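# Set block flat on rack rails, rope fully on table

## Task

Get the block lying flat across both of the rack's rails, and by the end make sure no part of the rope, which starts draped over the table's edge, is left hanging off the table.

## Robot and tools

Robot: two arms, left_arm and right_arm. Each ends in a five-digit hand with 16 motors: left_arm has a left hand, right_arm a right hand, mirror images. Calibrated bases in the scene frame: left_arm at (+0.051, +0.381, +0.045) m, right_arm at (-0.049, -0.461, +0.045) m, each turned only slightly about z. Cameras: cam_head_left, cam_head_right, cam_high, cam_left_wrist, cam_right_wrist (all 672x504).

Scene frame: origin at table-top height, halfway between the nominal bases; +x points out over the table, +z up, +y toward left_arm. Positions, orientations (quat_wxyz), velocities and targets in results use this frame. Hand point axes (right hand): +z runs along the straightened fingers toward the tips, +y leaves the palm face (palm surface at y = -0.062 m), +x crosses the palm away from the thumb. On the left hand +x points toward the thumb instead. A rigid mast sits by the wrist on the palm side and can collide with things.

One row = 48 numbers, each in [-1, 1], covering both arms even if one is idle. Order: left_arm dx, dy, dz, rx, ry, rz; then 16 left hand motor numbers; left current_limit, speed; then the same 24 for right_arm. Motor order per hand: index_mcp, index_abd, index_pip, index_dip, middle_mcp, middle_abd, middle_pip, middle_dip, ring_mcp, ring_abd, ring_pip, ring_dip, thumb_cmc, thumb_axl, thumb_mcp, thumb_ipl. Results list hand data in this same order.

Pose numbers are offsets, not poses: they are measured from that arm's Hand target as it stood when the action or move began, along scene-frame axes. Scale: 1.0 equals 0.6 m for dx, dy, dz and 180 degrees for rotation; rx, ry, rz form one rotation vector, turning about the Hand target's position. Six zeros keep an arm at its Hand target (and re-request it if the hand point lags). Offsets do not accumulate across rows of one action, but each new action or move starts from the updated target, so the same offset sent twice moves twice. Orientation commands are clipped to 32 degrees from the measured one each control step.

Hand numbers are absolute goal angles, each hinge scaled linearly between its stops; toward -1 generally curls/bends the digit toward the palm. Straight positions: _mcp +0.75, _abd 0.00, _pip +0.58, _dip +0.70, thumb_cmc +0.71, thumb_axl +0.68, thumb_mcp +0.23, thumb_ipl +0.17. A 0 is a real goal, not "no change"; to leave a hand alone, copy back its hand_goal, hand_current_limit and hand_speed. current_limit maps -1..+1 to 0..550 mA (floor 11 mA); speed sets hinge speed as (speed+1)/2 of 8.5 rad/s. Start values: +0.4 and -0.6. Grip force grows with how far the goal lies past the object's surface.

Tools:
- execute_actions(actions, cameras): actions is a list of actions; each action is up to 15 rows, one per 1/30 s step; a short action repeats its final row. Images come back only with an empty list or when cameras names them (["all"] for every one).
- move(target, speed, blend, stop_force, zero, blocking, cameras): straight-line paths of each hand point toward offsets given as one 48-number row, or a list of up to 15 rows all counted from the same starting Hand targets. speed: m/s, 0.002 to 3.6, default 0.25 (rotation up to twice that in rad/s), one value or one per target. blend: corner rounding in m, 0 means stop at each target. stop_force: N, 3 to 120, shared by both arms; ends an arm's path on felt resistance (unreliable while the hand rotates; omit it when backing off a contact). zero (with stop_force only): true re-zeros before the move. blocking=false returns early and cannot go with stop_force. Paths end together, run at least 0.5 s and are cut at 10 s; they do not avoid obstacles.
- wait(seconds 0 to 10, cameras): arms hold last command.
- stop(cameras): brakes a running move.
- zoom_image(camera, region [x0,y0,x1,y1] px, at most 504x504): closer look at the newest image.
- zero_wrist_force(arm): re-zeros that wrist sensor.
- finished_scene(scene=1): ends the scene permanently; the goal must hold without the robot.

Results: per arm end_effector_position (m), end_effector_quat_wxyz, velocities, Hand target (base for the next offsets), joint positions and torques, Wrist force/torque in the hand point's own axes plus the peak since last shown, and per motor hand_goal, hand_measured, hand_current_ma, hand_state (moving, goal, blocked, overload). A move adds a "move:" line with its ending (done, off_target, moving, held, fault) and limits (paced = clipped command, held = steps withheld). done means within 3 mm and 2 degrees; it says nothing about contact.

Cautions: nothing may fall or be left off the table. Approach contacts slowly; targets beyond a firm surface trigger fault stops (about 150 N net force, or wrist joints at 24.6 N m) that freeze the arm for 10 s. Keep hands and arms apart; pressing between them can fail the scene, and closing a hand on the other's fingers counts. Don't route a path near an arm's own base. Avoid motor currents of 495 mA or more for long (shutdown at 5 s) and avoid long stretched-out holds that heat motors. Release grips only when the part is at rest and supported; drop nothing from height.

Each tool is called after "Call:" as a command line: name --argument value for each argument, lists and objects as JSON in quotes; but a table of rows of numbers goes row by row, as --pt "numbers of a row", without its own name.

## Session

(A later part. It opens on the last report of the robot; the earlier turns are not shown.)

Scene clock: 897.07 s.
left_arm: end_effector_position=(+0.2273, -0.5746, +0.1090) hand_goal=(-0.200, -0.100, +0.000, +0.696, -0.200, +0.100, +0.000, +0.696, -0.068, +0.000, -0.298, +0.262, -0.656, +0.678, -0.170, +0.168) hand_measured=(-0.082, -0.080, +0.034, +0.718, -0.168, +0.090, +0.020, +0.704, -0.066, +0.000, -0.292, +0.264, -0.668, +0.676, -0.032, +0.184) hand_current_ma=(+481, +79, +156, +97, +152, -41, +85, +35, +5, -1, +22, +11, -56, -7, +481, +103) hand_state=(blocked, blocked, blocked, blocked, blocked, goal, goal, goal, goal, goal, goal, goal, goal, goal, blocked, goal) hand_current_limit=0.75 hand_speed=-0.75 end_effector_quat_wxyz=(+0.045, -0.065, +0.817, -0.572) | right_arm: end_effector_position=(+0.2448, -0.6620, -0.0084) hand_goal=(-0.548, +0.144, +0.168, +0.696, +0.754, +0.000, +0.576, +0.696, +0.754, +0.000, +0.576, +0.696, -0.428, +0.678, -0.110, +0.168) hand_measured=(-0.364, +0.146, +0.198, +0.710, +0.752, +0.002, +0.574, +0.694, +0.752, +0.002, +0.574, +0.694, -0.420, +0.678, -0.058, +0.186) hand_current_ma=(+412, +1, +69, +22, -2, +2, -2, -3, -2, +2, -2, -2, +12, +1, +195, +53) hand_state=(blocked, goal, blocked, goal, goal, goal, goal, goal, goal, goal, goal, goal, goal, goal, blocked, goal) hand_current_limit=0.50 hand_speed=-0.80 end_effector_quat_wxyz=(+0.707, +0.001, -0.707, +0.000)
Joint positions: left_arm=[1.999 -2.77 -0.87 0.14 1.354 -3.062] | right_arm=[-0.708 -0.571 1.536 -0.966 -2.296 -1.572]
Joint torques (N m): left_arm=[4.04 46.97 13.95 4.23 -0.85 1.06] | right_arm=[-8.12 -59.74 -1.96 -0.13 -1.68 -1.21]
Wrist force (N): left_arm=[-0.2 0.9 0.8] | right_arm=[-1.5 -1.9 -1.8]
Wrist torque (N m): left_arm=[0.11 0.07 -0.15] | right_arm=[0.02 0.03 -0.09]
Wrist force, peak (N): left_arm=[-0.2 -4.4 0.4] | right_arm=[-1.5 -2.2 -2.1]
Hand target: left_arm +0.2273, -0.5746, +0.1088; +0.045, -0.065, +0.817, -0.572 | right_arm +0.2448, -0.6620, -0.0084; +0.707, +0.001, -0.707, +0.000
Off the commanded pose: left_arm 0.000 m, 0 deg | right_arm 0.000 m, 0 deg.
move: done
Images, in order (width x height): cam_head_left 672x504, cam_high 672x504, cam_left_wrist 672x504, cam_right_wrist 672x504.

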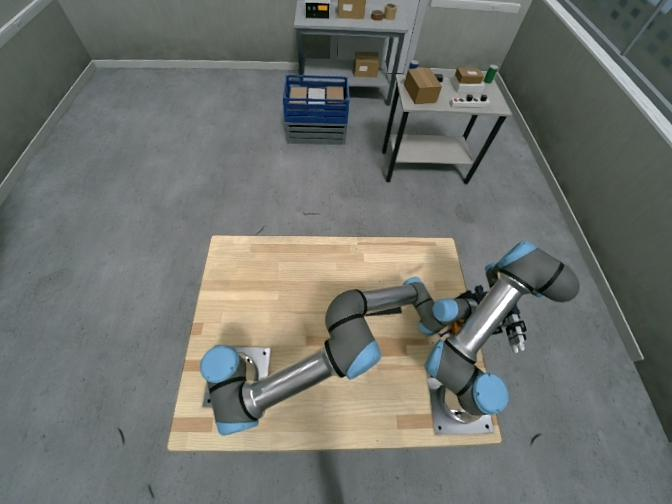

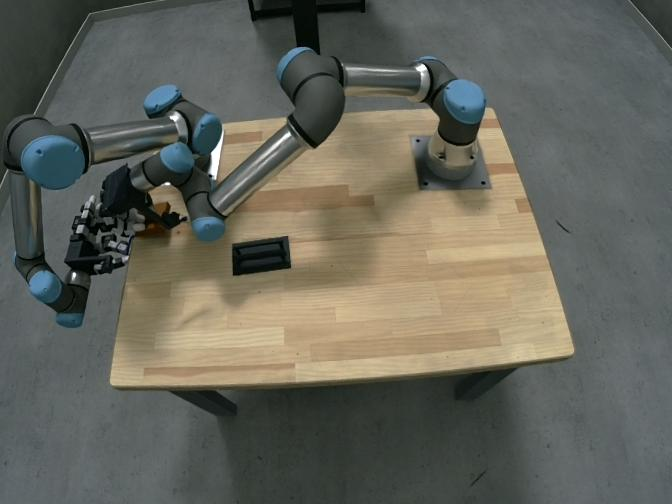

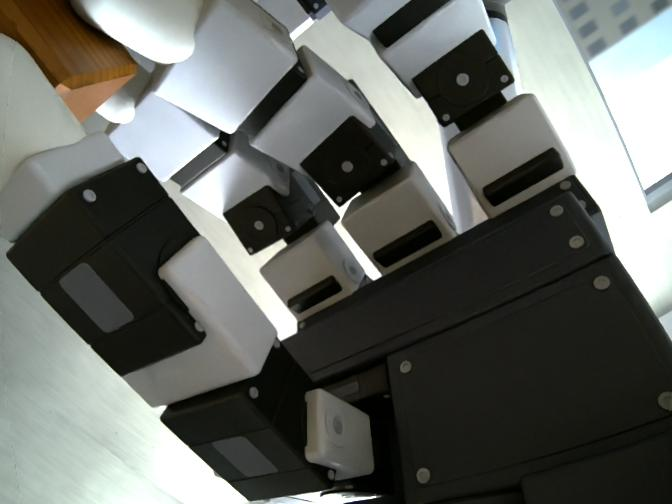

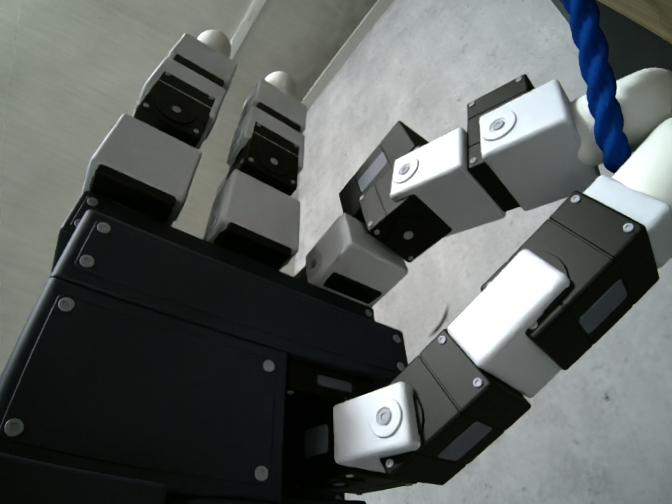

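Call:
move --pt "-0.039 0.247 0 0 0 0 -0.2 -0.1 0.0 0.696 -0.2 0.1 0.0 0.696 -0.068 0 -0.299 0.261 -0.657 0.678 -0.17 0.168 0.75 -0.75 0 0 0 0 0 0 -0.548 0.143 0.168 0.696 0.754 0 0.576 0.696 0.754 0 0.576 0.696 -0.429 0.678 -0.11 0.168 0.5 -0.8" --pt "0.0 0.30 0.1 0 0 0 -0.2 -0.1 0.0 0.696 -0.2 0.1 0.0 0.696 -0.068 0 -0.299 0.261 -0.657 0.678 -0.17 0.168 0.75 -0.75 0 0 0 0 0 0 -0.548 0.143 0.168 0.696 0.754 0 0.576 0.696 0.754 0 0.576 0.696 -0.429 0.678 -0.11 0.168 0.5 -0.8" --speed 0.08 --blend '[0.02,0]' --cameras '["cam_high","cam_head_left","cam_head_right","cam_left_wrist","cam_right_wrist"]'

Call:
zoom_image --camera "cam_high" --region '[100, 150, 310, 290]'

Call:
zoom_image --camera "cam_head_left" --region '[350, 260, 480, 370]'

Call:
zoom_image --camera "cam_head_right" --region '[350, 260, 480, 370]'

Scene clock: 912.87 s.
left_arm: end_effector_position=(+0.2274, -0.3946, +0.1688) hand_goal=(-0.200, -0.100, +0.000, +0.696, -0.200, +0.100, +0.000, +0.696, -0.068, +0.000, -0.298, +0.262, -0.656, +0.678, -0.170, +0.168) hand_measured=(-0.082, -0.080, +0.034, +0.718, -0.168, +0.090, +0.020, +0.704, -0.066, +0.000, -0.292, +0.264, -0.668, +0.676, -0.032, +0.184) hand_current_ma=(+481, +79, +158, +98, +152, -41, +85, +35, +5, -1, +22, +11, -56, -7, +481, +103) hand_state=(blocked, blocked, blocked, blocked, blocked, goal, goal, goal, goal, goal, goal, goal, goal, goal, blocked, goal) hand_current_limit=0.75 hand_speed=-0.75 end_effector_quat_wxyz=(+0.045, -0.065, +0.817, -0.572) | right_arm: end_effector_position=(+0.2448, -0.6620, -0.0084) hand_goal=(-0.548, +0.144, +0.168, +0.696, +0.754, +0.000, +0.576, +0.696, +0.754, +0.000, +0.576, +0.696, -0.428, +0.678, -0.110, +0.168) hand_measured=(-0.364, +0.146, +0.198, +0.710, +0.752, +0.002, +0.574, +0.694, +0.752, +0.002, +0.574, +0.694, -0.420, +0.678, -0.058, +0.186) hand_current_ma=(+413, +1, +69, +22, -2, +2, -2, -3, -2, +2, -2, -2, +12, +1, +195, +53) hand_state=(blocked, goal, blocked, goal, goal, goal, goal, goal, goal, goal, goal, goal, goal, goal, blocked, goal) hand_current_limit=0.50 hand_speed=-0.80 end_effector_quat_wxyz=(+0.707, +0.001, -0.707, +0.000)
Joint positions: left_arm=[2.112 -2.322 -1.626 0.437 1.248 -3.02] | right_arm=[-0.708 -0.571 1.536 -0.966 -2.296 -1.572]
Joint torques (N m): left_arm=[-7.93 31.81 27.93 4.01 1.49 -1.34] | right_arm=[-9.35 -59.56 -3.07 0.19 -1.45 -1.27]
Wrist force (N): left_arm=[0.1 1.0 0.6] | right_arm=[-1.6 -1.9 -1.9]
Wrist torque (N m): left_arm=[0.15 0.03 -0.23] | right_arm=[0.03 0.05 -0.11]
Wrist force, peak (N): left_arm=[-0.1 1.3 1.6] | right_arm=[-1.7 -2.1 -2.2]
Hand target: left_arm +0.2273, -0.3946, +0.1688; +0.045, -0.065, +0.817, -0.572 | right_arm +0.2448, -0.6620, -0.0084; +0.707, +0.001, -0.707, +0.000
Off the commanded pose: left_arm 0.000 m, 0 deg | right_arm 0.000 m, 0 deg.
move: done

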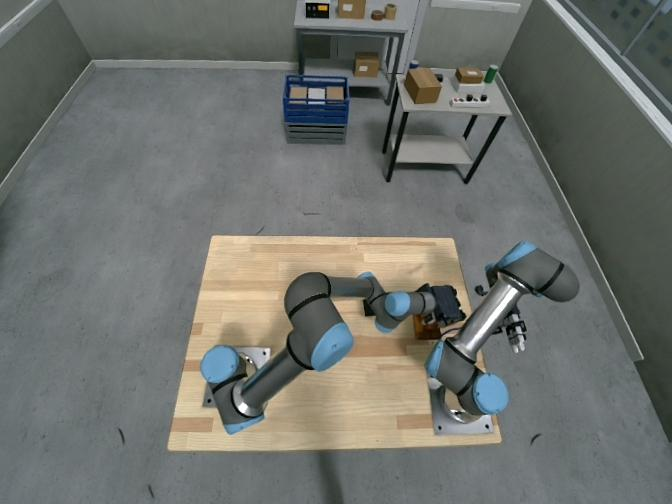

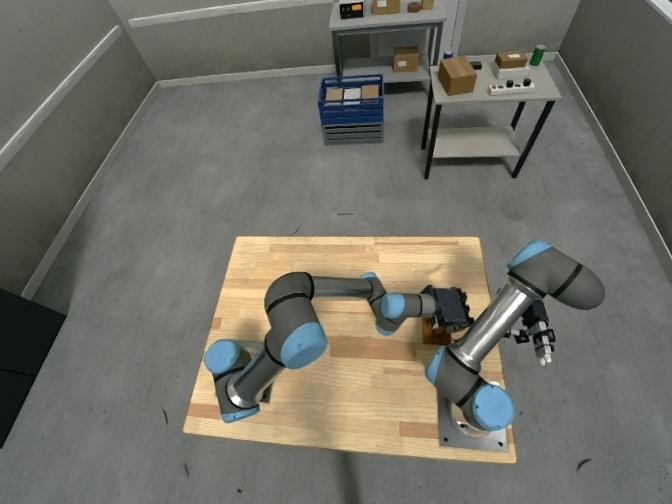

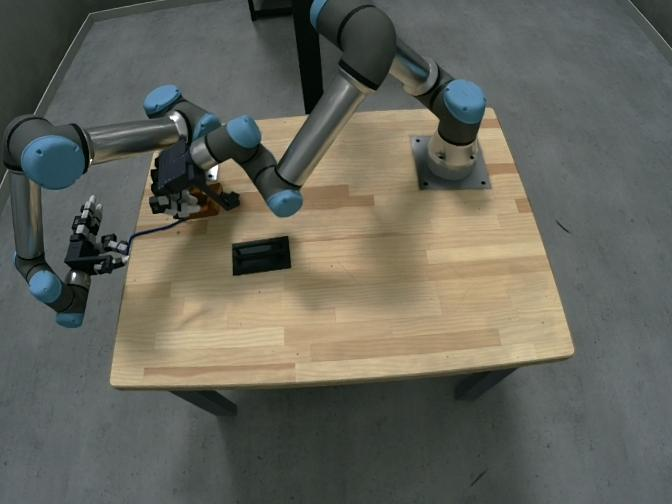

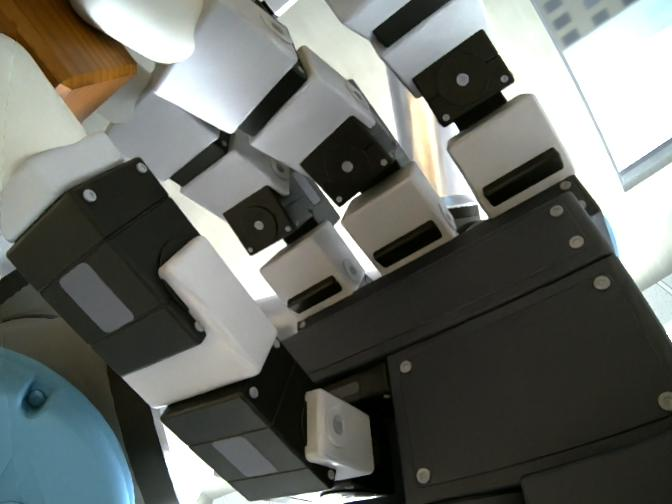

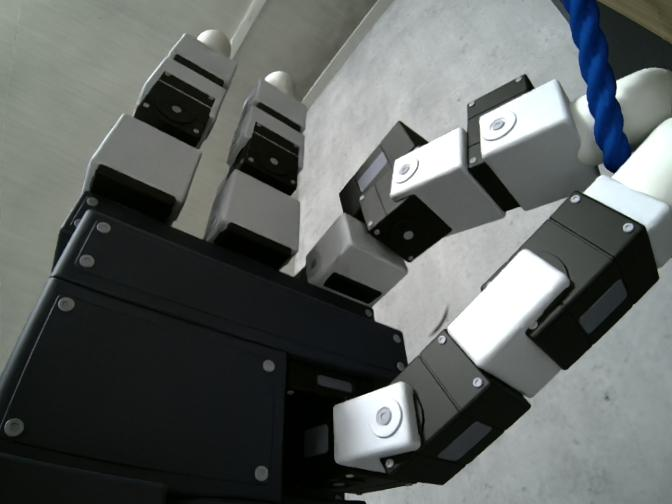

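Scaled by 2.400 from the camera's 672x504 image, which has a finer 960x720 frame.

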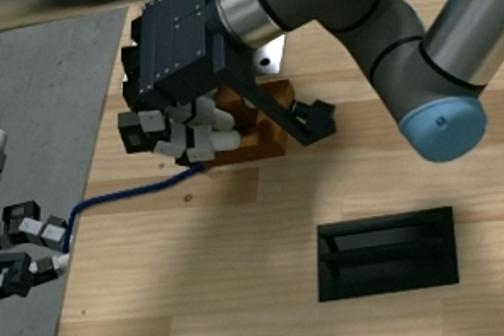

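Scaled by 3.877 from the camera's 672x504 image, which has a finer 960x720 frame.

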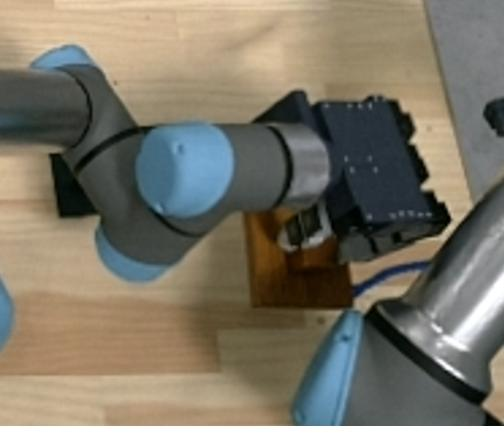

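Scaled by 3.877 from the camera's 672x504 image, which has a finer 960x720 frame.

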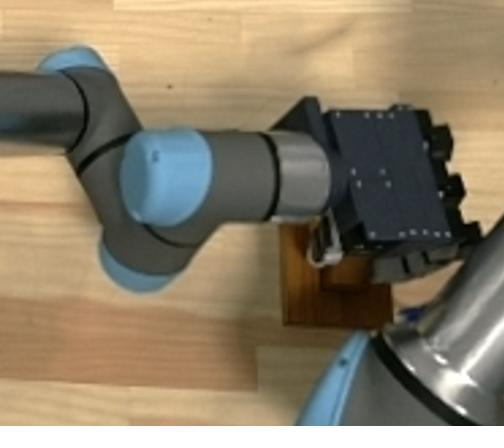

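Call:
zoom_image --camera "cam_high" --region '[220, 225, 305, 285]'

Call:
zoom_image --camera "cam_high" --region '[140, 150, 245, 230]'

Scaled by 5.929 from the camera's 672x504 image, which has a finer 960x720 frame.

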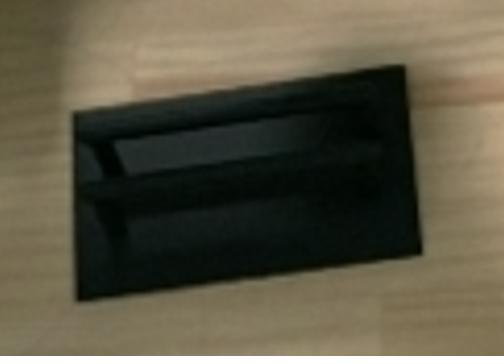

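Scaled by 4.800 from the camera's 672x504 image, which has a finer 960x720 frame.

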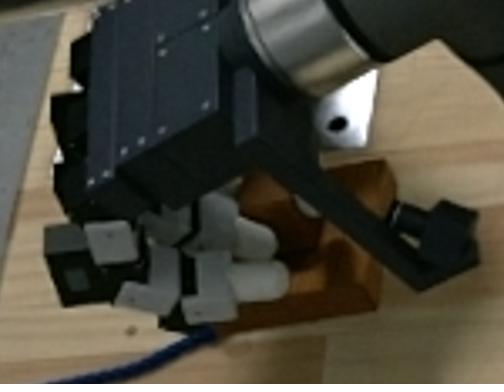

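Call:
zoom_image --camera "cam_head_left" --region '[405, 305, 455, 345]'

Call:
zoom_image --camera "cam_head_right" --region '[412, 305, 462, 350]'

Call:
zoom_image --camera "cam_head_left" --region '[350, 280, 415, 330]'

Scaled by 10.080 from the camera's 672x504 image, which has a finer 960x720 frame.

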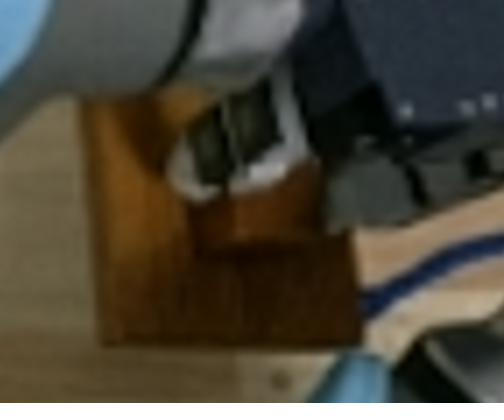

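Scaled by 10.080 from the camera's 672x504 image, which has a finer 960x720 frame.

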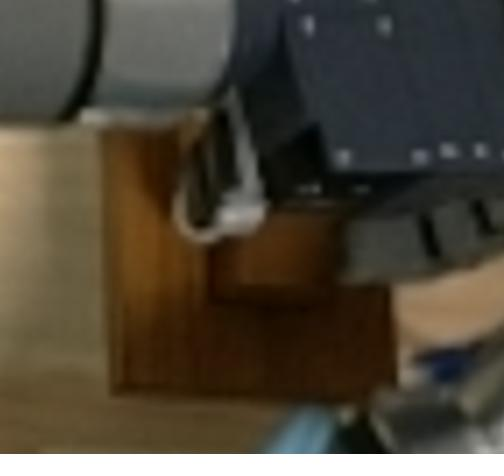

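Scaled by 7.754 from the camera's 672x504 image, which has a finer 960x720 frame.

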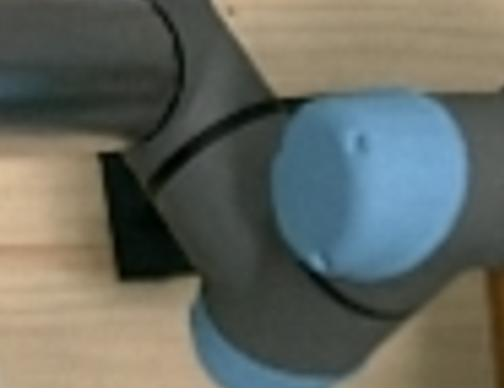

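Call:
move --target '[0.2145,0.2393,0,0,0,0.0222, -0.2,-0.1,0.0,0.696,-0.2,0.1,0.0,0.696,-0.068,0,-0.299,0.261,-0.657,0.678,-0.17,0.168,0.75,-0.75, 0,0,0,0,0,0, -0.548,0.143,0.168,0.696,0.754,0,0.576,0.696,0.754,0,0.576,0.696,-0.429,0.678,-0.11,0.168,0.5,-0.8]' --speed 0.1 --cameras '["cam_high","cam_head_left","cam_head_right"]'

Call:
zoom_image --camera "cam_high" --region '[210, 190, 330, 290]'

Call:
zoom_image --camera "cam_head_left" --region '[340, 260, 430, 330]'

Call:
zoom_image --camera "cam_head_right" --region '[340, 260, 430, 330]'

Scene clock: 967.90 s.
left_arm: end_effector_position=(+0.3560, -0.2511, +0.1689) hand_goal=(-0.200, -0.100, +0.000, +0.696, -0.200, +0.100, +0.000, +0.696, -0.068, +0.000, -0.298, +0.262, -0.656, +0.678, -0.170, +0.168) hand_measured=(-0.082, -0.078, +0.036, +0.718, -0.174, +0.090, +0.018, +0.704, -0.066, +0.000, -0.292, +0.264, -0.670, +0.676, -0.034, +0.184) hand_current_ma=(+481, +85, +164, +102, +130, -41, +82, +35, +5, -1, +22, +11, -60, -8, +481, +103) hand_state=(blocked, blocked, blocked, blocked, blocked, goal, goal, goal, goal, goal, goal, goal, goal, goal, blocked, goal) hand_current_limit=0.75 hand_speed=-0.75 end_effector_quat_wxyz=(+0.065, -0.093, +0.814, -0.570) | right_arm: end_effector_position=(+0.2448, -0.6620, -0.0084) hand_goal=(-0.548, +0.144, +0.168, +0.696, +0.754, +0.000, +0.576, +0.696, +0.754, +0.000, +0.576, +0.696, -0.428, +0.678, -0.110, +0.168) hand_measured=(-0.364, +0.146, +0.198, +0.710, +0.752, +0.002, +0.574, +0.694, +0.752, +0.002, +0.574, +0.694, -0.420, +0.678, -0.058, +0.186) hand_current_ma=(+413, +1, +69, +22, -2, +2, -2, -3, -2, +2, -2, -2, +12, +1, +195, +53) hand_state=(blocked, goal, blocked, goal, goal, goal, goal, goal, goal, goal, goal, goal, goal, goal, blocked, goal) hand_current_limit=0.50 hand_speed=-0.80 end_effector_quat_wxyz=(+0.707, +0.001, -0.707, +0.000)
Joint positions: left_arm=[2.435 -2.182 -1.91 0.535 1.013 -2.913] | right_arm=[-0.708 -0.571 1.536 -0.966 -2.296 -1.572]
Joint torques (N m): left_arm=[3.85 24.28 23.81 0.95 0.11 -1.2] | right_arm=[-8.74 -59.84 -4.17 -0.03 -1.64 -1.2]
Wrist force (N): left_arm=[0.0 1.2 0.6] | right_arm=[-1.6 -2.0 -1.7]
Wrist torque (N m): left_arm=[0.16 0.03 -0.11] | right_arm=[0.00 0.05 -0.12]
Wrist force, peak (N): left_arm=[0.9 1.2 1.5] | right_arm=[-1.7 -2.0 -2.1]
Hand target: left_arm +0.3560, -0.2511, +0.1688; +0.065, -0.093, +0.814, -0.570 | right_arm +0.2448, -0.6620, -0.0084; +0.707, +0.001, -0.707, +0.000
Off the commanded pose: left_arm 0.000 m, 0 deg | right_arm 0.000 m, 0 deg.
move: done
Images, in order (width x height): cam_head_left 672x504, cam_head_right 672x504, cam_high 672x504.

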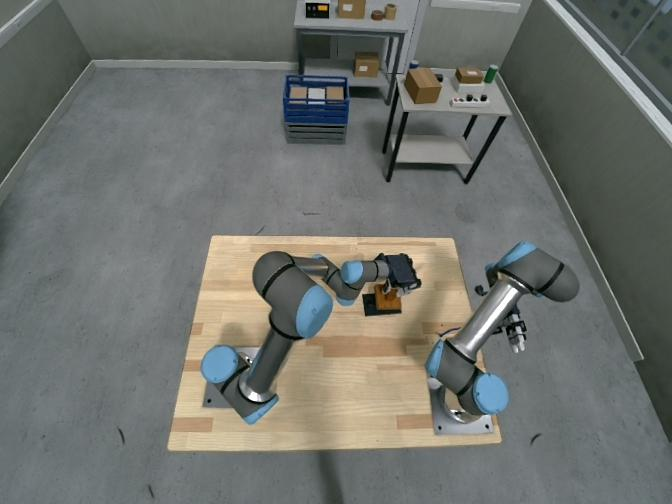

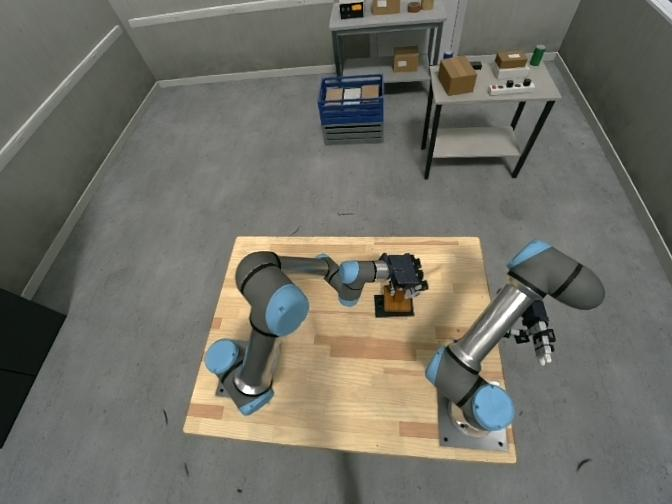

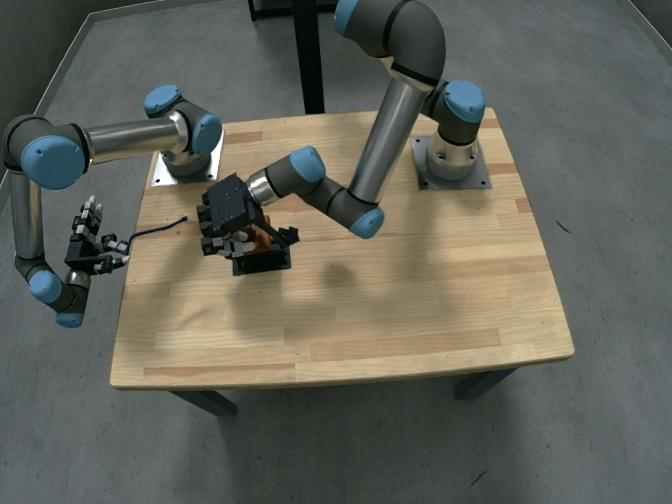

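Scaled by 4.200 from the camera's 672x504 image, which has a finer 960x720 frame.

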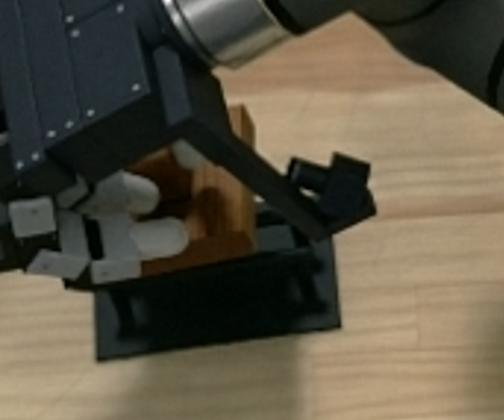

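Scaled by 5.600 from the camera's 672x504 image, which has a finer 960x720 frame.

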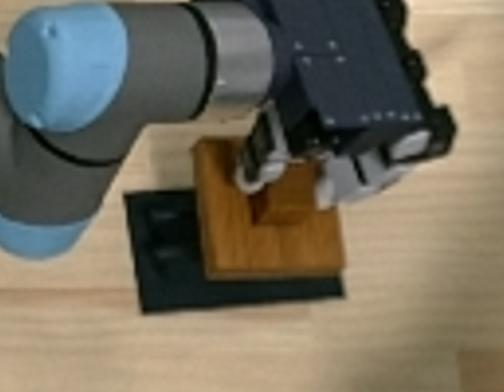

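Scaled by 5.600 from the camera's 672x504 image, which has a finer 960x720 frame.

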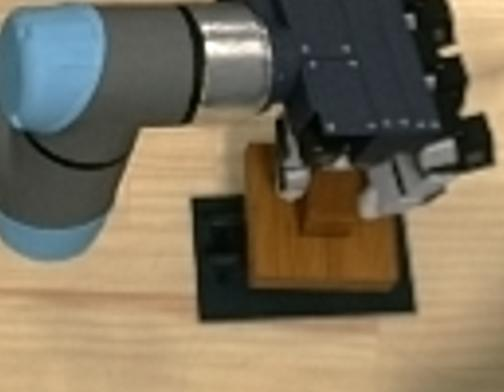

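Call:
move --target '[0.01,0,-0.058,0,0,0, -0.2,-0.1,0.0,0.696,-0.2,0.1,0.0,0.696,-0.068,0,-0.299,0.261,-0.657,0.678,-0.17,0.168,0.75,-0.75, 0,0,0,0,0,0, -0.548,0.143,0.168,0.696,0.754,0,0.576,0.696,0.754,0,0.576,0.696,-0.429,0.678,-0.11,0.168,0.5,-0.8]' --speed 0.05 --stop_force 4 --cameras '["cam_high","cam_head_left","cam_head_right"]'

Call:
zoom_image --camera "cam_high" --region '[220, 200, 310, 285]'

Call:
zoom_image --camera "cam_head_left" --region '[355, 275, 415, 325]'

Call:
zoom_image --camera "cam_head_right" --region '[365, 275, 425, 325]'

Scene clock: 994.30 s.
left_arm: end_effector_position=(+0.3620, -0.2511, +0.1340) hand_goal=(-0.200, -0.100, +0.000, +0.696, -0.200, +0.100, +0.000, +0.696, -0.068, +0.000, -0.298, +0.262, -0.656, +0.678, -0.170, +0.168) hand_measured=(-0.084, -0.078, +0.036, +0.718, -0.176, +0.090, +0.016, +0.704, -0.066, +0.000, -0.292, +0.264, -0.674, +0.676, -0.034, +0.190) hand_current_ma=(+481, +85, +164, +98, +112, -41, +67, +34, +5, -1, +22, +11, -80, -12, +481, +139) hand_state=(blocked, blocked, blocked, blocked, blocked, goal, goal, goal, goal, goal, goal, goal, goal, goal, blocked, blocked) hand_current_limit=0.75 hand_speed=-0.75 end_effector_quat_wxyz=(+0.065, -0.093, +0.814, -0.570) | right_arm: end_effector_position=(+0.2448, -0.6620, -0.0084) hand_goal=(-0.548, +0.144, +0.168, +0.696, +0.754, +0.000, +0.576, +0.696, +0.754, +0.000, +0.576, +0.696, -0.428, +0.678, -0.110, +0.168) hand_measured=(-0.364, +0.146, +0.198, +0.710, +0.752, +0.002, +0.574, +0.694, +0.752, +0.002, +0.574, +0.694, -0.420, +0.678, -0.058, +0.186) hand_current_ma=(+413, +1, +69, +22, -2, +2, -2, -3, -2, +2, -2, -2, +12, +1, +195, +53) hand_state=(blocked, goal, blocked, goal, goal, goal, goal, goal, goal, goal, goal, goal, goal, goal, blocked, goal) hand_current_limit=0.50 hand_speed=-0.80 end_effector_quat_wxyz=(+0.707, +0.001, -0.707, +0.000)
Joint positions: left_arm=[2.443 -2.258 -1.903 0.602 1.006 -2.909] | right_arm=[-0.708 -0.571 1.536 -0.966 -2.296 -1.572]
Joint torques (N m): left_arm=[-7.69 50.72 2.72 3.33 0.71 -1.02] | right_arm=[-7.88 -59.02 -4.17 -0.06 -1.6 -1.2]
Wrist force (N): left_arm=[-0.1 0.2 0.2] | right_arm=[-1.5 -1.9 -1.9]
Wrist torque (N m): left_arm=[0.21 0.07 -0.31] | right_arm=[0.02 0.04 -0.10]
Wrist force, peak (N): left_arm=[-0.2 -1.2 -0.9] | right_arm=[-1.6 -2.0 -2.3]
Hand target: left_arm +0.3620, -0.2511, +0.1340; +0.065, -0.093, +0.814, -0.570 | right_arm +0.2448, -0.6620, -0.0084; +0.707, +0.001, -0.707, +0.000
Off the commanded pose: left_arm 0.000 m, 0 deg | right_arm 0.000 m, 0 deg.
move: done
Images, in order (width x height): cam_head_left 672x504, cam_head_right 672x504, cam_high 672x504.

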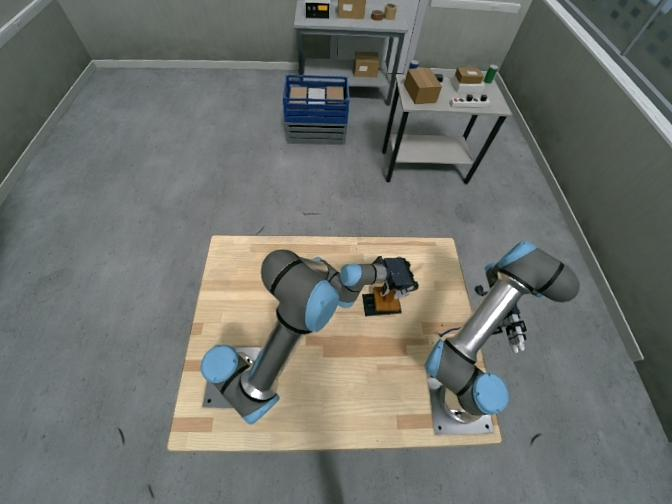

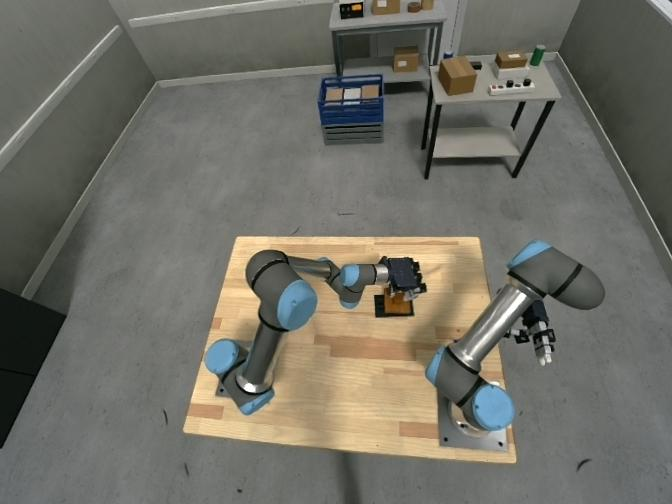

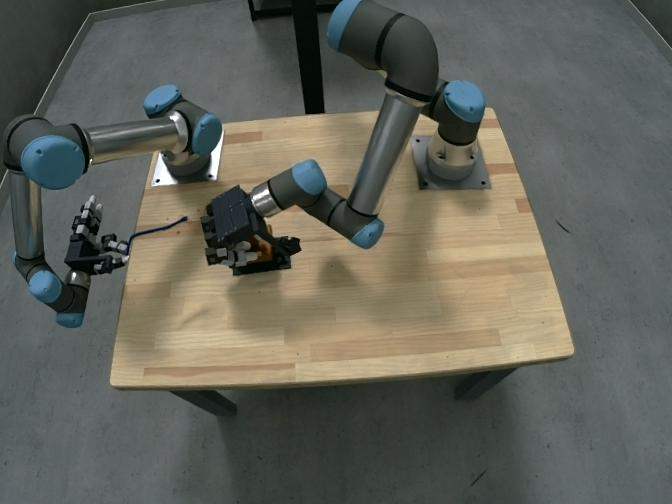

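Scaled by 5.600 from the camera's 672x504 image, which has a finer 960x720 frame.

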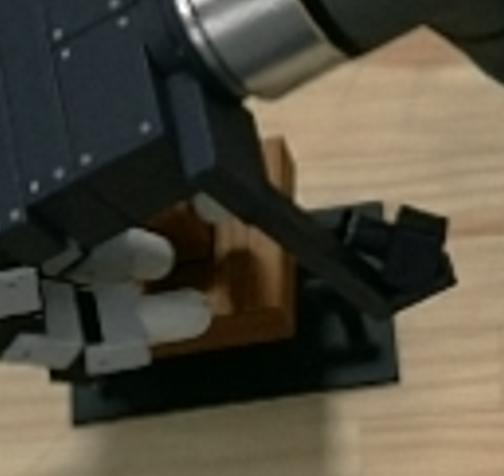

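Scaled by 8.400 from the camera's 672x504 image, which has a finer 960x720 frame.

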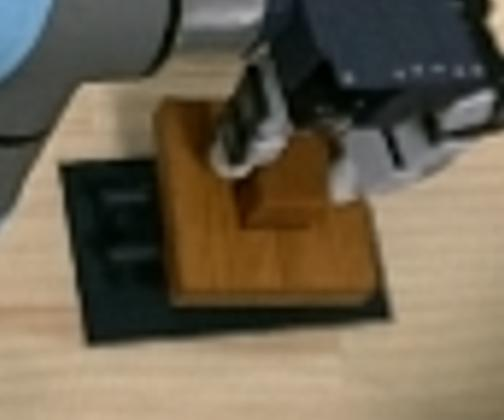

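Scaled by 8.400 from the camera's 672x504 image, which has a finer 960x720 frame.

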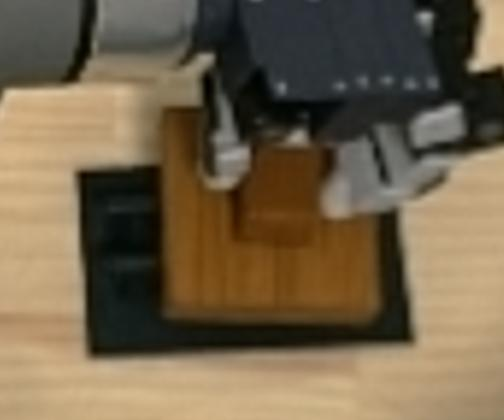

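Call:
move --pt "0.01 0.008 0 0 0 0.0222 -0.2 -0.1 0.0 0.696 -0.2 0.1 0.0 0.696 -0.068 0 -0.299 0.261 -0.657 0.678 -0.17 0.168 0.75 -0.75 0 0 0 0 0 0 -0.548 0.143 0.168 0.696 0.754 0 0.576 0.696 0.754 0 0.576 0.696 -0.429 0.678 -0.11 0.168 0.5 -0.8" --speed 0.03 --cameras '[]'

Call:
move --target '[0,0,-0.035,0,0,0, -0.2,-0.1,0.0,0.696,-0.2,0.1,0.0,0.696,-0.068,0,-0.299,0.261,-0.657,0.678,-0.17,0.168,0.75,-0.75, 0,0,0,0,0,0, -0.548,0.143,0.168,0.696,0.754,0,0.576,0.696,0.754,0,0.576,0.696,-0.429,0.678,-0.11,0.168,0.5,-0.8]' --speed 0.015 --stop_force 3 --cameras '["cam_high","cam_head_left","cam_head_right","cam_left_wrist"]'

Call:
zoom_image --camera "cam_high" --region '[220, 200, 310, 285]'

Call:
zoom_image --camera "cam_head_left" --region '[355, 275, 415, 325]'

Call:
zoom_image --camera "cam_head_right" --region '[365, 275, 425, 325]'

Scene clock: 1018.27 s.
left_arm: end_effector_position=(+0.3680, -0.2462, +0.1340) hand_goal=(-0.200, -0.100, +0.000, +0.696, -0.200, +0.100, +0.000, +0.696, -0.068, +0.000, -0.298, +0.262, -0.656, +0.678, -0.170, +0.168) hand_measured=(-0.084, -0.076, +0.036, +0.718, -0.180, +0.090, +0.016, +0.704, -0.066, +0.000, -0.292, +0.264, -0.676, +0.674, -0.036, +0.190) hand_current_ma=(+481, +97, +164, +98, +92, -41, +67, +34, +5, -1, +22, +11, -89, -17, +481, +139) hand_state=(blocked, blocked, blocked, blocked, goal, goal, goal, goal, goal, goal, goal, goal, goal, goal, blocked, blocked) hand_current_limit=0.75 hand_speed=-0.75 end_effector_quat_wxyz=(+0.084, -0.121, +0.810, -0.567) | right_arm: end_effector_position=(+0.2448, -0.6620, -0.0084) hand_goal=(-0.548, +0.144, +0.168, +0.696, +0.754, +0.000, +0.576, +0.696, +0.754, +0.000, +0.576, +0.696, -0.428, +0.678, -0.110, +0.168) hand_measured=(-0.364, +0.146, +0.198, +0.710, +0.752, +0.002, +0.574, +0.694, +0.752, +0.002, +0.574, +0.694, -0.420, +0.678, -0.058, +0.186) hand_current_ma=(+413, +1, +69, +22, -2, +2, -2, -3, -2, +2, -2, -2, +12, +1, +195, +53) hand_state=(blocked, goal, blocked, goal, goal, goal, goal, goal, goal, goal, goal, goal, goal, goal, blocked, goal) hand_current_limit=0.50 hand_speed=-0.80 end_effector_quat_wxyz=(+0.707, +0.001, -0.707, +0.000)
Joint positions: left_arm=[2.438 -2.254 -1.918 0.63 1.075 -2.944] | right_arm=[-0.708 -0.571 1.536 -0.966 -2.296 -1.572]
Joint torques (N m): left_arm=[-4.57 47.05 11.09 1.14 -1.45 1.45] | right_arm=[-8.47 -58.91 -5.53 0.07 -1.74 -1.21]
Wrist force (N): left_arm=[0.2 0.1 -0.1] | right_arm=[-1.5 -2.0 -2.0]
Wrist torque (N m): left_arm=[0.20 0.06 -0.17] | right_arm=[0.03 0.05 -0.11]
Wrist force, peak (N): left_arm=[0.5 0.3 0.2] | right_arm=[-1.8 -2.1 -2.0]
Hand target: left_arm +0.3680, -0.2463, +0.1340; +0.084, -0.121, +0.810, -0.567 | right_arm +0.2448, -0.6620, -0.0084; +0.707, +0.001, -0.707, +0.000
Off the commanded pose: left_arm 0.000 m, 0 deg | right_arm 0.000 m, 0 deg.
move: done
No camera images: "cameras" was empty.

Scene clock: 1019.73 s.
left_arm: end_effector_position=(+0.3680, -0.2463, +0.1279) hand_goal=(-0.200, -0.100, +0.000, +0.696, -0.200, +0.100, +0.000, +0.696, -0.068, +0.000, -0.298, +0.262, -0.656, +0.678, -0.170, +0.168) hand_measured=(-0.086, -0.076, +0.036, +0.718, -0.184, +0.090, +0.010, +0.700, -0.066, +0.000, -0.292, +0.264, -0.682, +0.674, -0.036, +0.196) hand_current_ma=(+481, +97, +164, +97, +79, -41, +40, +21, +5, -1, +22, +11, -119, -21, +481, +169) hand_state=(blocked, blocked, blocked, blocked, goal, goal, goal, goal, goal, goal, goal, goal, blocked, goal, blocked, blocked) hand_current_limit=0.75 hand_speed=-0.75 end_effector_quat_wxyz=(+0.084, -0.121, +0.810, -0.567) | right_arm: end_effector_position=(+0.2448, -0.6620, -0.0084) hand_goal=(-0.548, +0.144, +0.168, +0.696, +0.754, +0.000, +0.576, +0.696, +0.754, +0.000, +0.576, +0.696, -0.428, +0.678, -0.110, +0.168) hand_measured=(-0.364, +0.146, +0.198, +0.710, +0.752, +0.002, +0.574, +0.694, +0.752, +0.002, +0.574, +0.694, -0.420, +0.678, -0.058, +0.186) hand_current_ma=(+413, +1, +69, +22, -2, +2, -2, -3, -2, +2, -2, -2, +12, +1, +195, +53) hand_state=(blocked, goal, blocked, goal, goal, goal, goal, goal, goal, goal, goal, goal, goal, goal, blocked, goal) hand_current_limit=0.50 hand_speed=-0.80 end_effector_quat_wxyz=(+0.707, +0.001, -0.707, +0.000)
Joint positions: left_arm=[2.438 -2.267 -1.917 0.642 1.075 -2.944] | right_arm=[-0.708 -0.571 1.536 -0.966 -2.296 -1.572]
Joint torques (N m): left_arm=[0.95 50.46 4.18 3.56 -0.63 1.41] | right_arm=[-6.96 -58.62 -4.48 0.16 -1.73 -1.11]
Wrist force (N): left_arm=[0.3 -0.4 0.1] | right_arm=[-1.6 -2.1 -2.0]
Wrist torque (N m): left_arm=[0.21 0.04 -0.22] | right_arm=[0.02 0.06 -0.11]
Wrist force, peak (N): left_arm=[-0.6 -2.6 -1.8] | right_arm=[-1.7 -2.1 -2.1]
Hand target: left_arm +0.3680, -0.2463, +0.1279; +0.084, -0.121, +0.810, -0.567 (not the last commanded pose) | right_arm +0.2448, -0.6620, -0.0084; +0.707, +0.001, -0.707, +0.000
Off the commanded pose: left_arm 0.015 m, 0 deg | right_arm 0.000 m, 0 deg.
move: contact (left_arm)
Images, in order (width x height): cam_head_left 672x504, cam_head_right 672x504, cam_high 672x504, cam_left_wrist 672x504.

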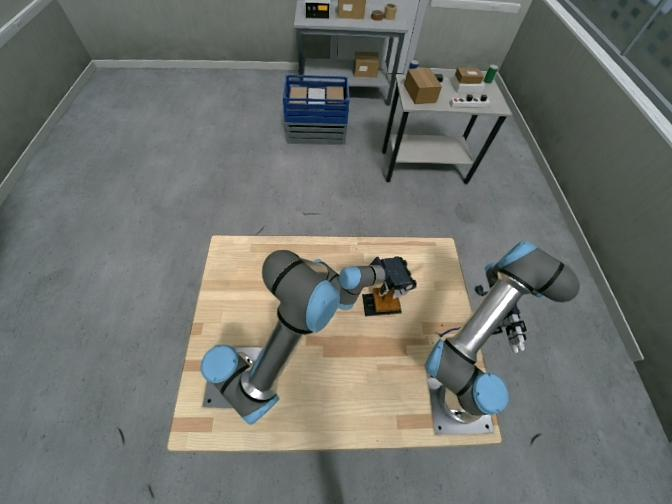

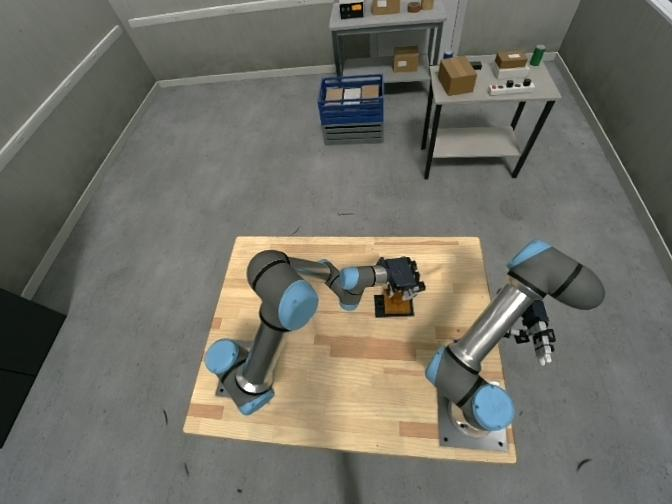

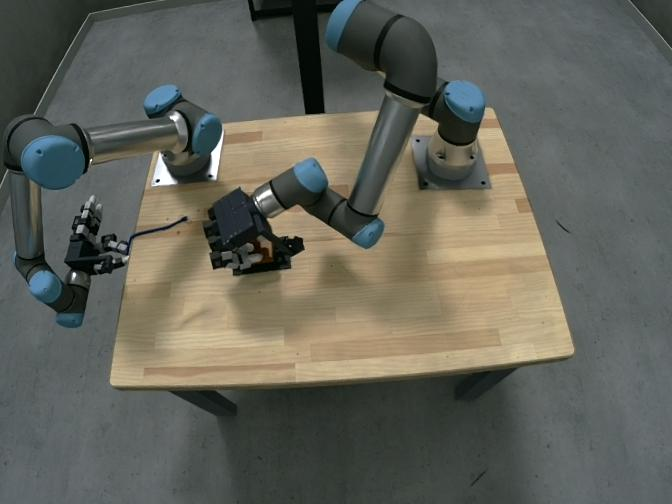

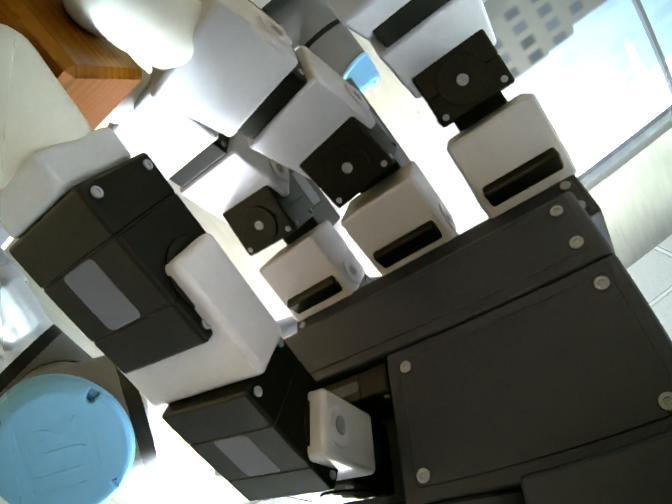

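Scaled by 5.600 from the camera's 672x504 image, which has a finer 960x720 frame.

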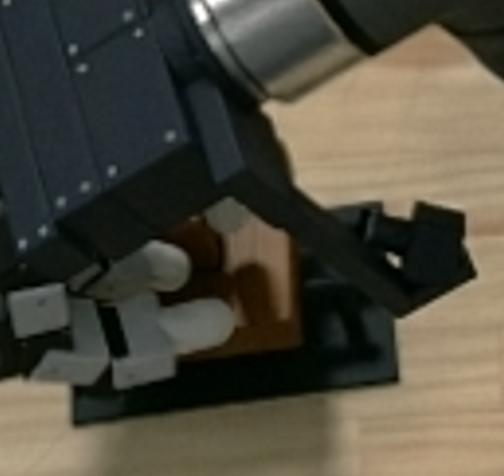

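Scaled by 8.400 from the camera's 672x504 image, which has a finer 960x720 frame.

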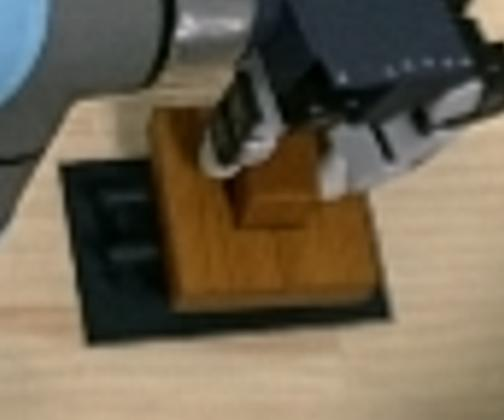

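Scaled by 8.400 from the camera's 672x504 image, which has a finer 960x720 frame.

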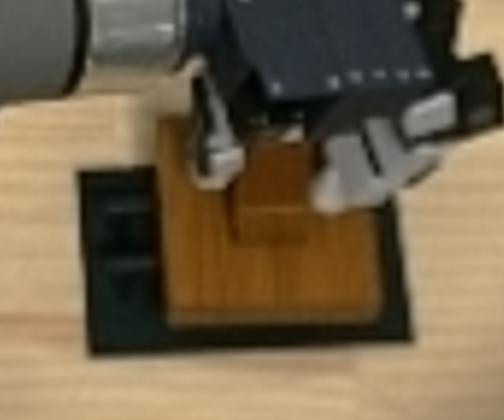

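Call:
move --target '[0.003,0,-0.005,0,0,0, -0.2,-0.1,0.0,0.696,-0.2,0.1,0.0,0.696,-0.068,0,-0.299,0.261,-0.657,0.678,-0.17,0.168,0.75,-0.75, 0,0,0,0,0,0, -0.548,0.143,0.168,0.696,0.754,0,0.576,0.696,0.754,0,0.576,0.696,-0.429,0.678,-0.11,0.168,0.5,-0.8]' --speed 0.01 --stop_force 5 --cameras '["cam_high","cam_head_left"]'

Call:
zoom_image --camera "cam_high" --region '[220, 200, 310, 285]'

Scene clock: 1030.63 s.
left_arm: end_effector_position=(+0.3688, -0.2463, +0.1265) hand_goal=(-0.200, -0.100, +0.000, +0.696, -0.200, +0.100, +0.000, +0.696, -0.068, +0.000, -0.298, +0.262, -0.656, +0.678, -0.170, +0.168) hand_measured=(-0.086, -0.076, +0.034, +0.714, -0.186, +0.090, +0.008, +0.700, -0.066, +0.000, -0.292, +0.264, -0.684, +0.674, -0.036, +0.196) hand_current_ma=(+481, +97, +159, +81, +69, -41, +33, +17, +5, -1, +22, +11, -132, -24, +481, +178) hand_state=(blocked, blocked, blocked, goal, goal, goal, goal, goal, goal, goal, goal, goal, blocked, goal, blocked, blocked) hand_current_limit=0.75 hand_speed=-0.75 end_effector_quat_wxyz=(+0.084, -0.121, +0.810, -0.567) | right_arm: end_effector_position=(+0.2448, -0.6620, -0.0084) hand_goal=(-0.548, +0.144, +0.168, +0.696, +0.754, +0.000, +0.576, +0.696, +0.754, +0.000, +0.576, +0.696, -0.428, +0.678, -0.110, +0.168) hand_measured=(-0.364, +0.146, +0.198, +0.710, +0.752, +0.002, +0.574, +0.694, +0.752, +0.002, +0.574, +0.694, -0.420, +0.678, -0.058, +0.186) hand_current_ma=(+413, +1, +69, +22, -2, +2, -2, -3, -2, +2, -2, -2, +12, +1, +195, +53) hand_state=(blocked, goal, blocked, goal, goal, goal, goal, goal, goal, goal, goal, goal, goal, goal, blocked, goal) hand_current_limit=0.50 hand_speed=-0.80 end_effector_quat_wxyz=(+0.707, +0.001, -0.707, +0.000)
Joint positions: left_arm=[2.44 -2.27 -1.916 0.644 1.073 -2.943] | right_arm=[-0.708 -0.571 1.536 -0.966 -2.296 -1.572]
Joint torques (N m): left_arm=[-8.67 49.18 2.03 0.47 1.06 -1.1] | right_arm=[-7.31 -57.69 -4.02 -0.07 -1.59 -1.21]
Wrist force (N): left_arm=[-0.7 -2.3 -1.4] | right_arm=[-1.5 -1.9 -2.0]
Wrist torque (N m): left_arm=[0.12 0.11 -0.33] | right_arm=[0.04 0.04 -0.09]
Wrist force, peak (N): left_arm=[0.6 -6.6 -4.6] | right_arm=[-1.7 -2.0 -2.2]
Hand target: left_arm +0.3688, -0.2463, +0.1265; +0.084, -0.121, +0.810, -0.567 (not the last commanded pose) | right_arm +0.2448, -0.6620, -0.0084; +0.707, +0.001, -0.707, +0.000
Off the commanded pose: left_arm 0.002 m, 0 deg | right_arm 0.000 m, 0 deg.
move: contact (left_arm)
Images, in order (width x height): cam_head_left 672x504, cam_high 672x504.

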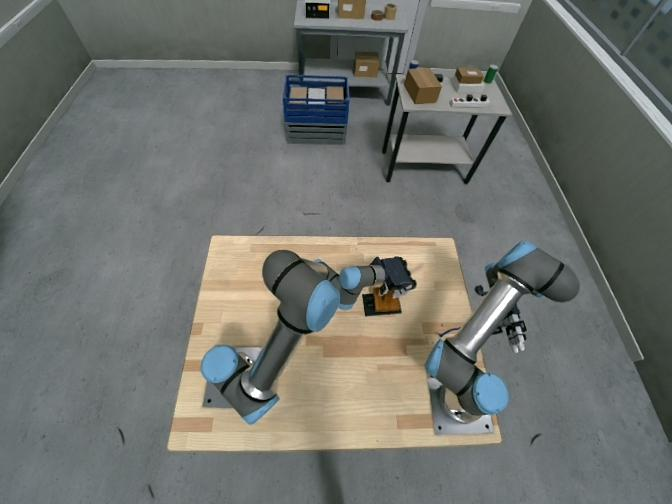

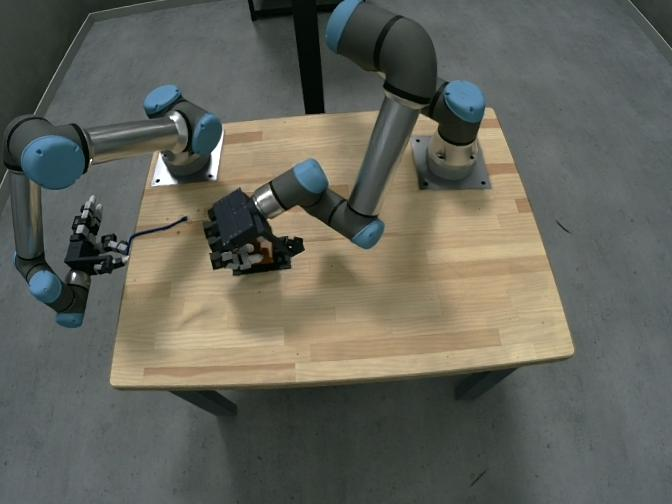

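Scaled by 5.600 from the camera's 672x504 image, which has a finer 960x720 frame.

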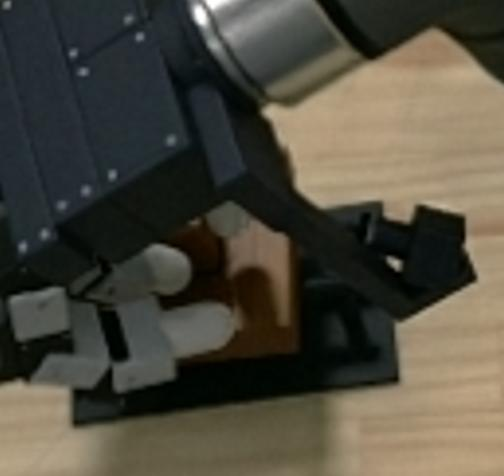

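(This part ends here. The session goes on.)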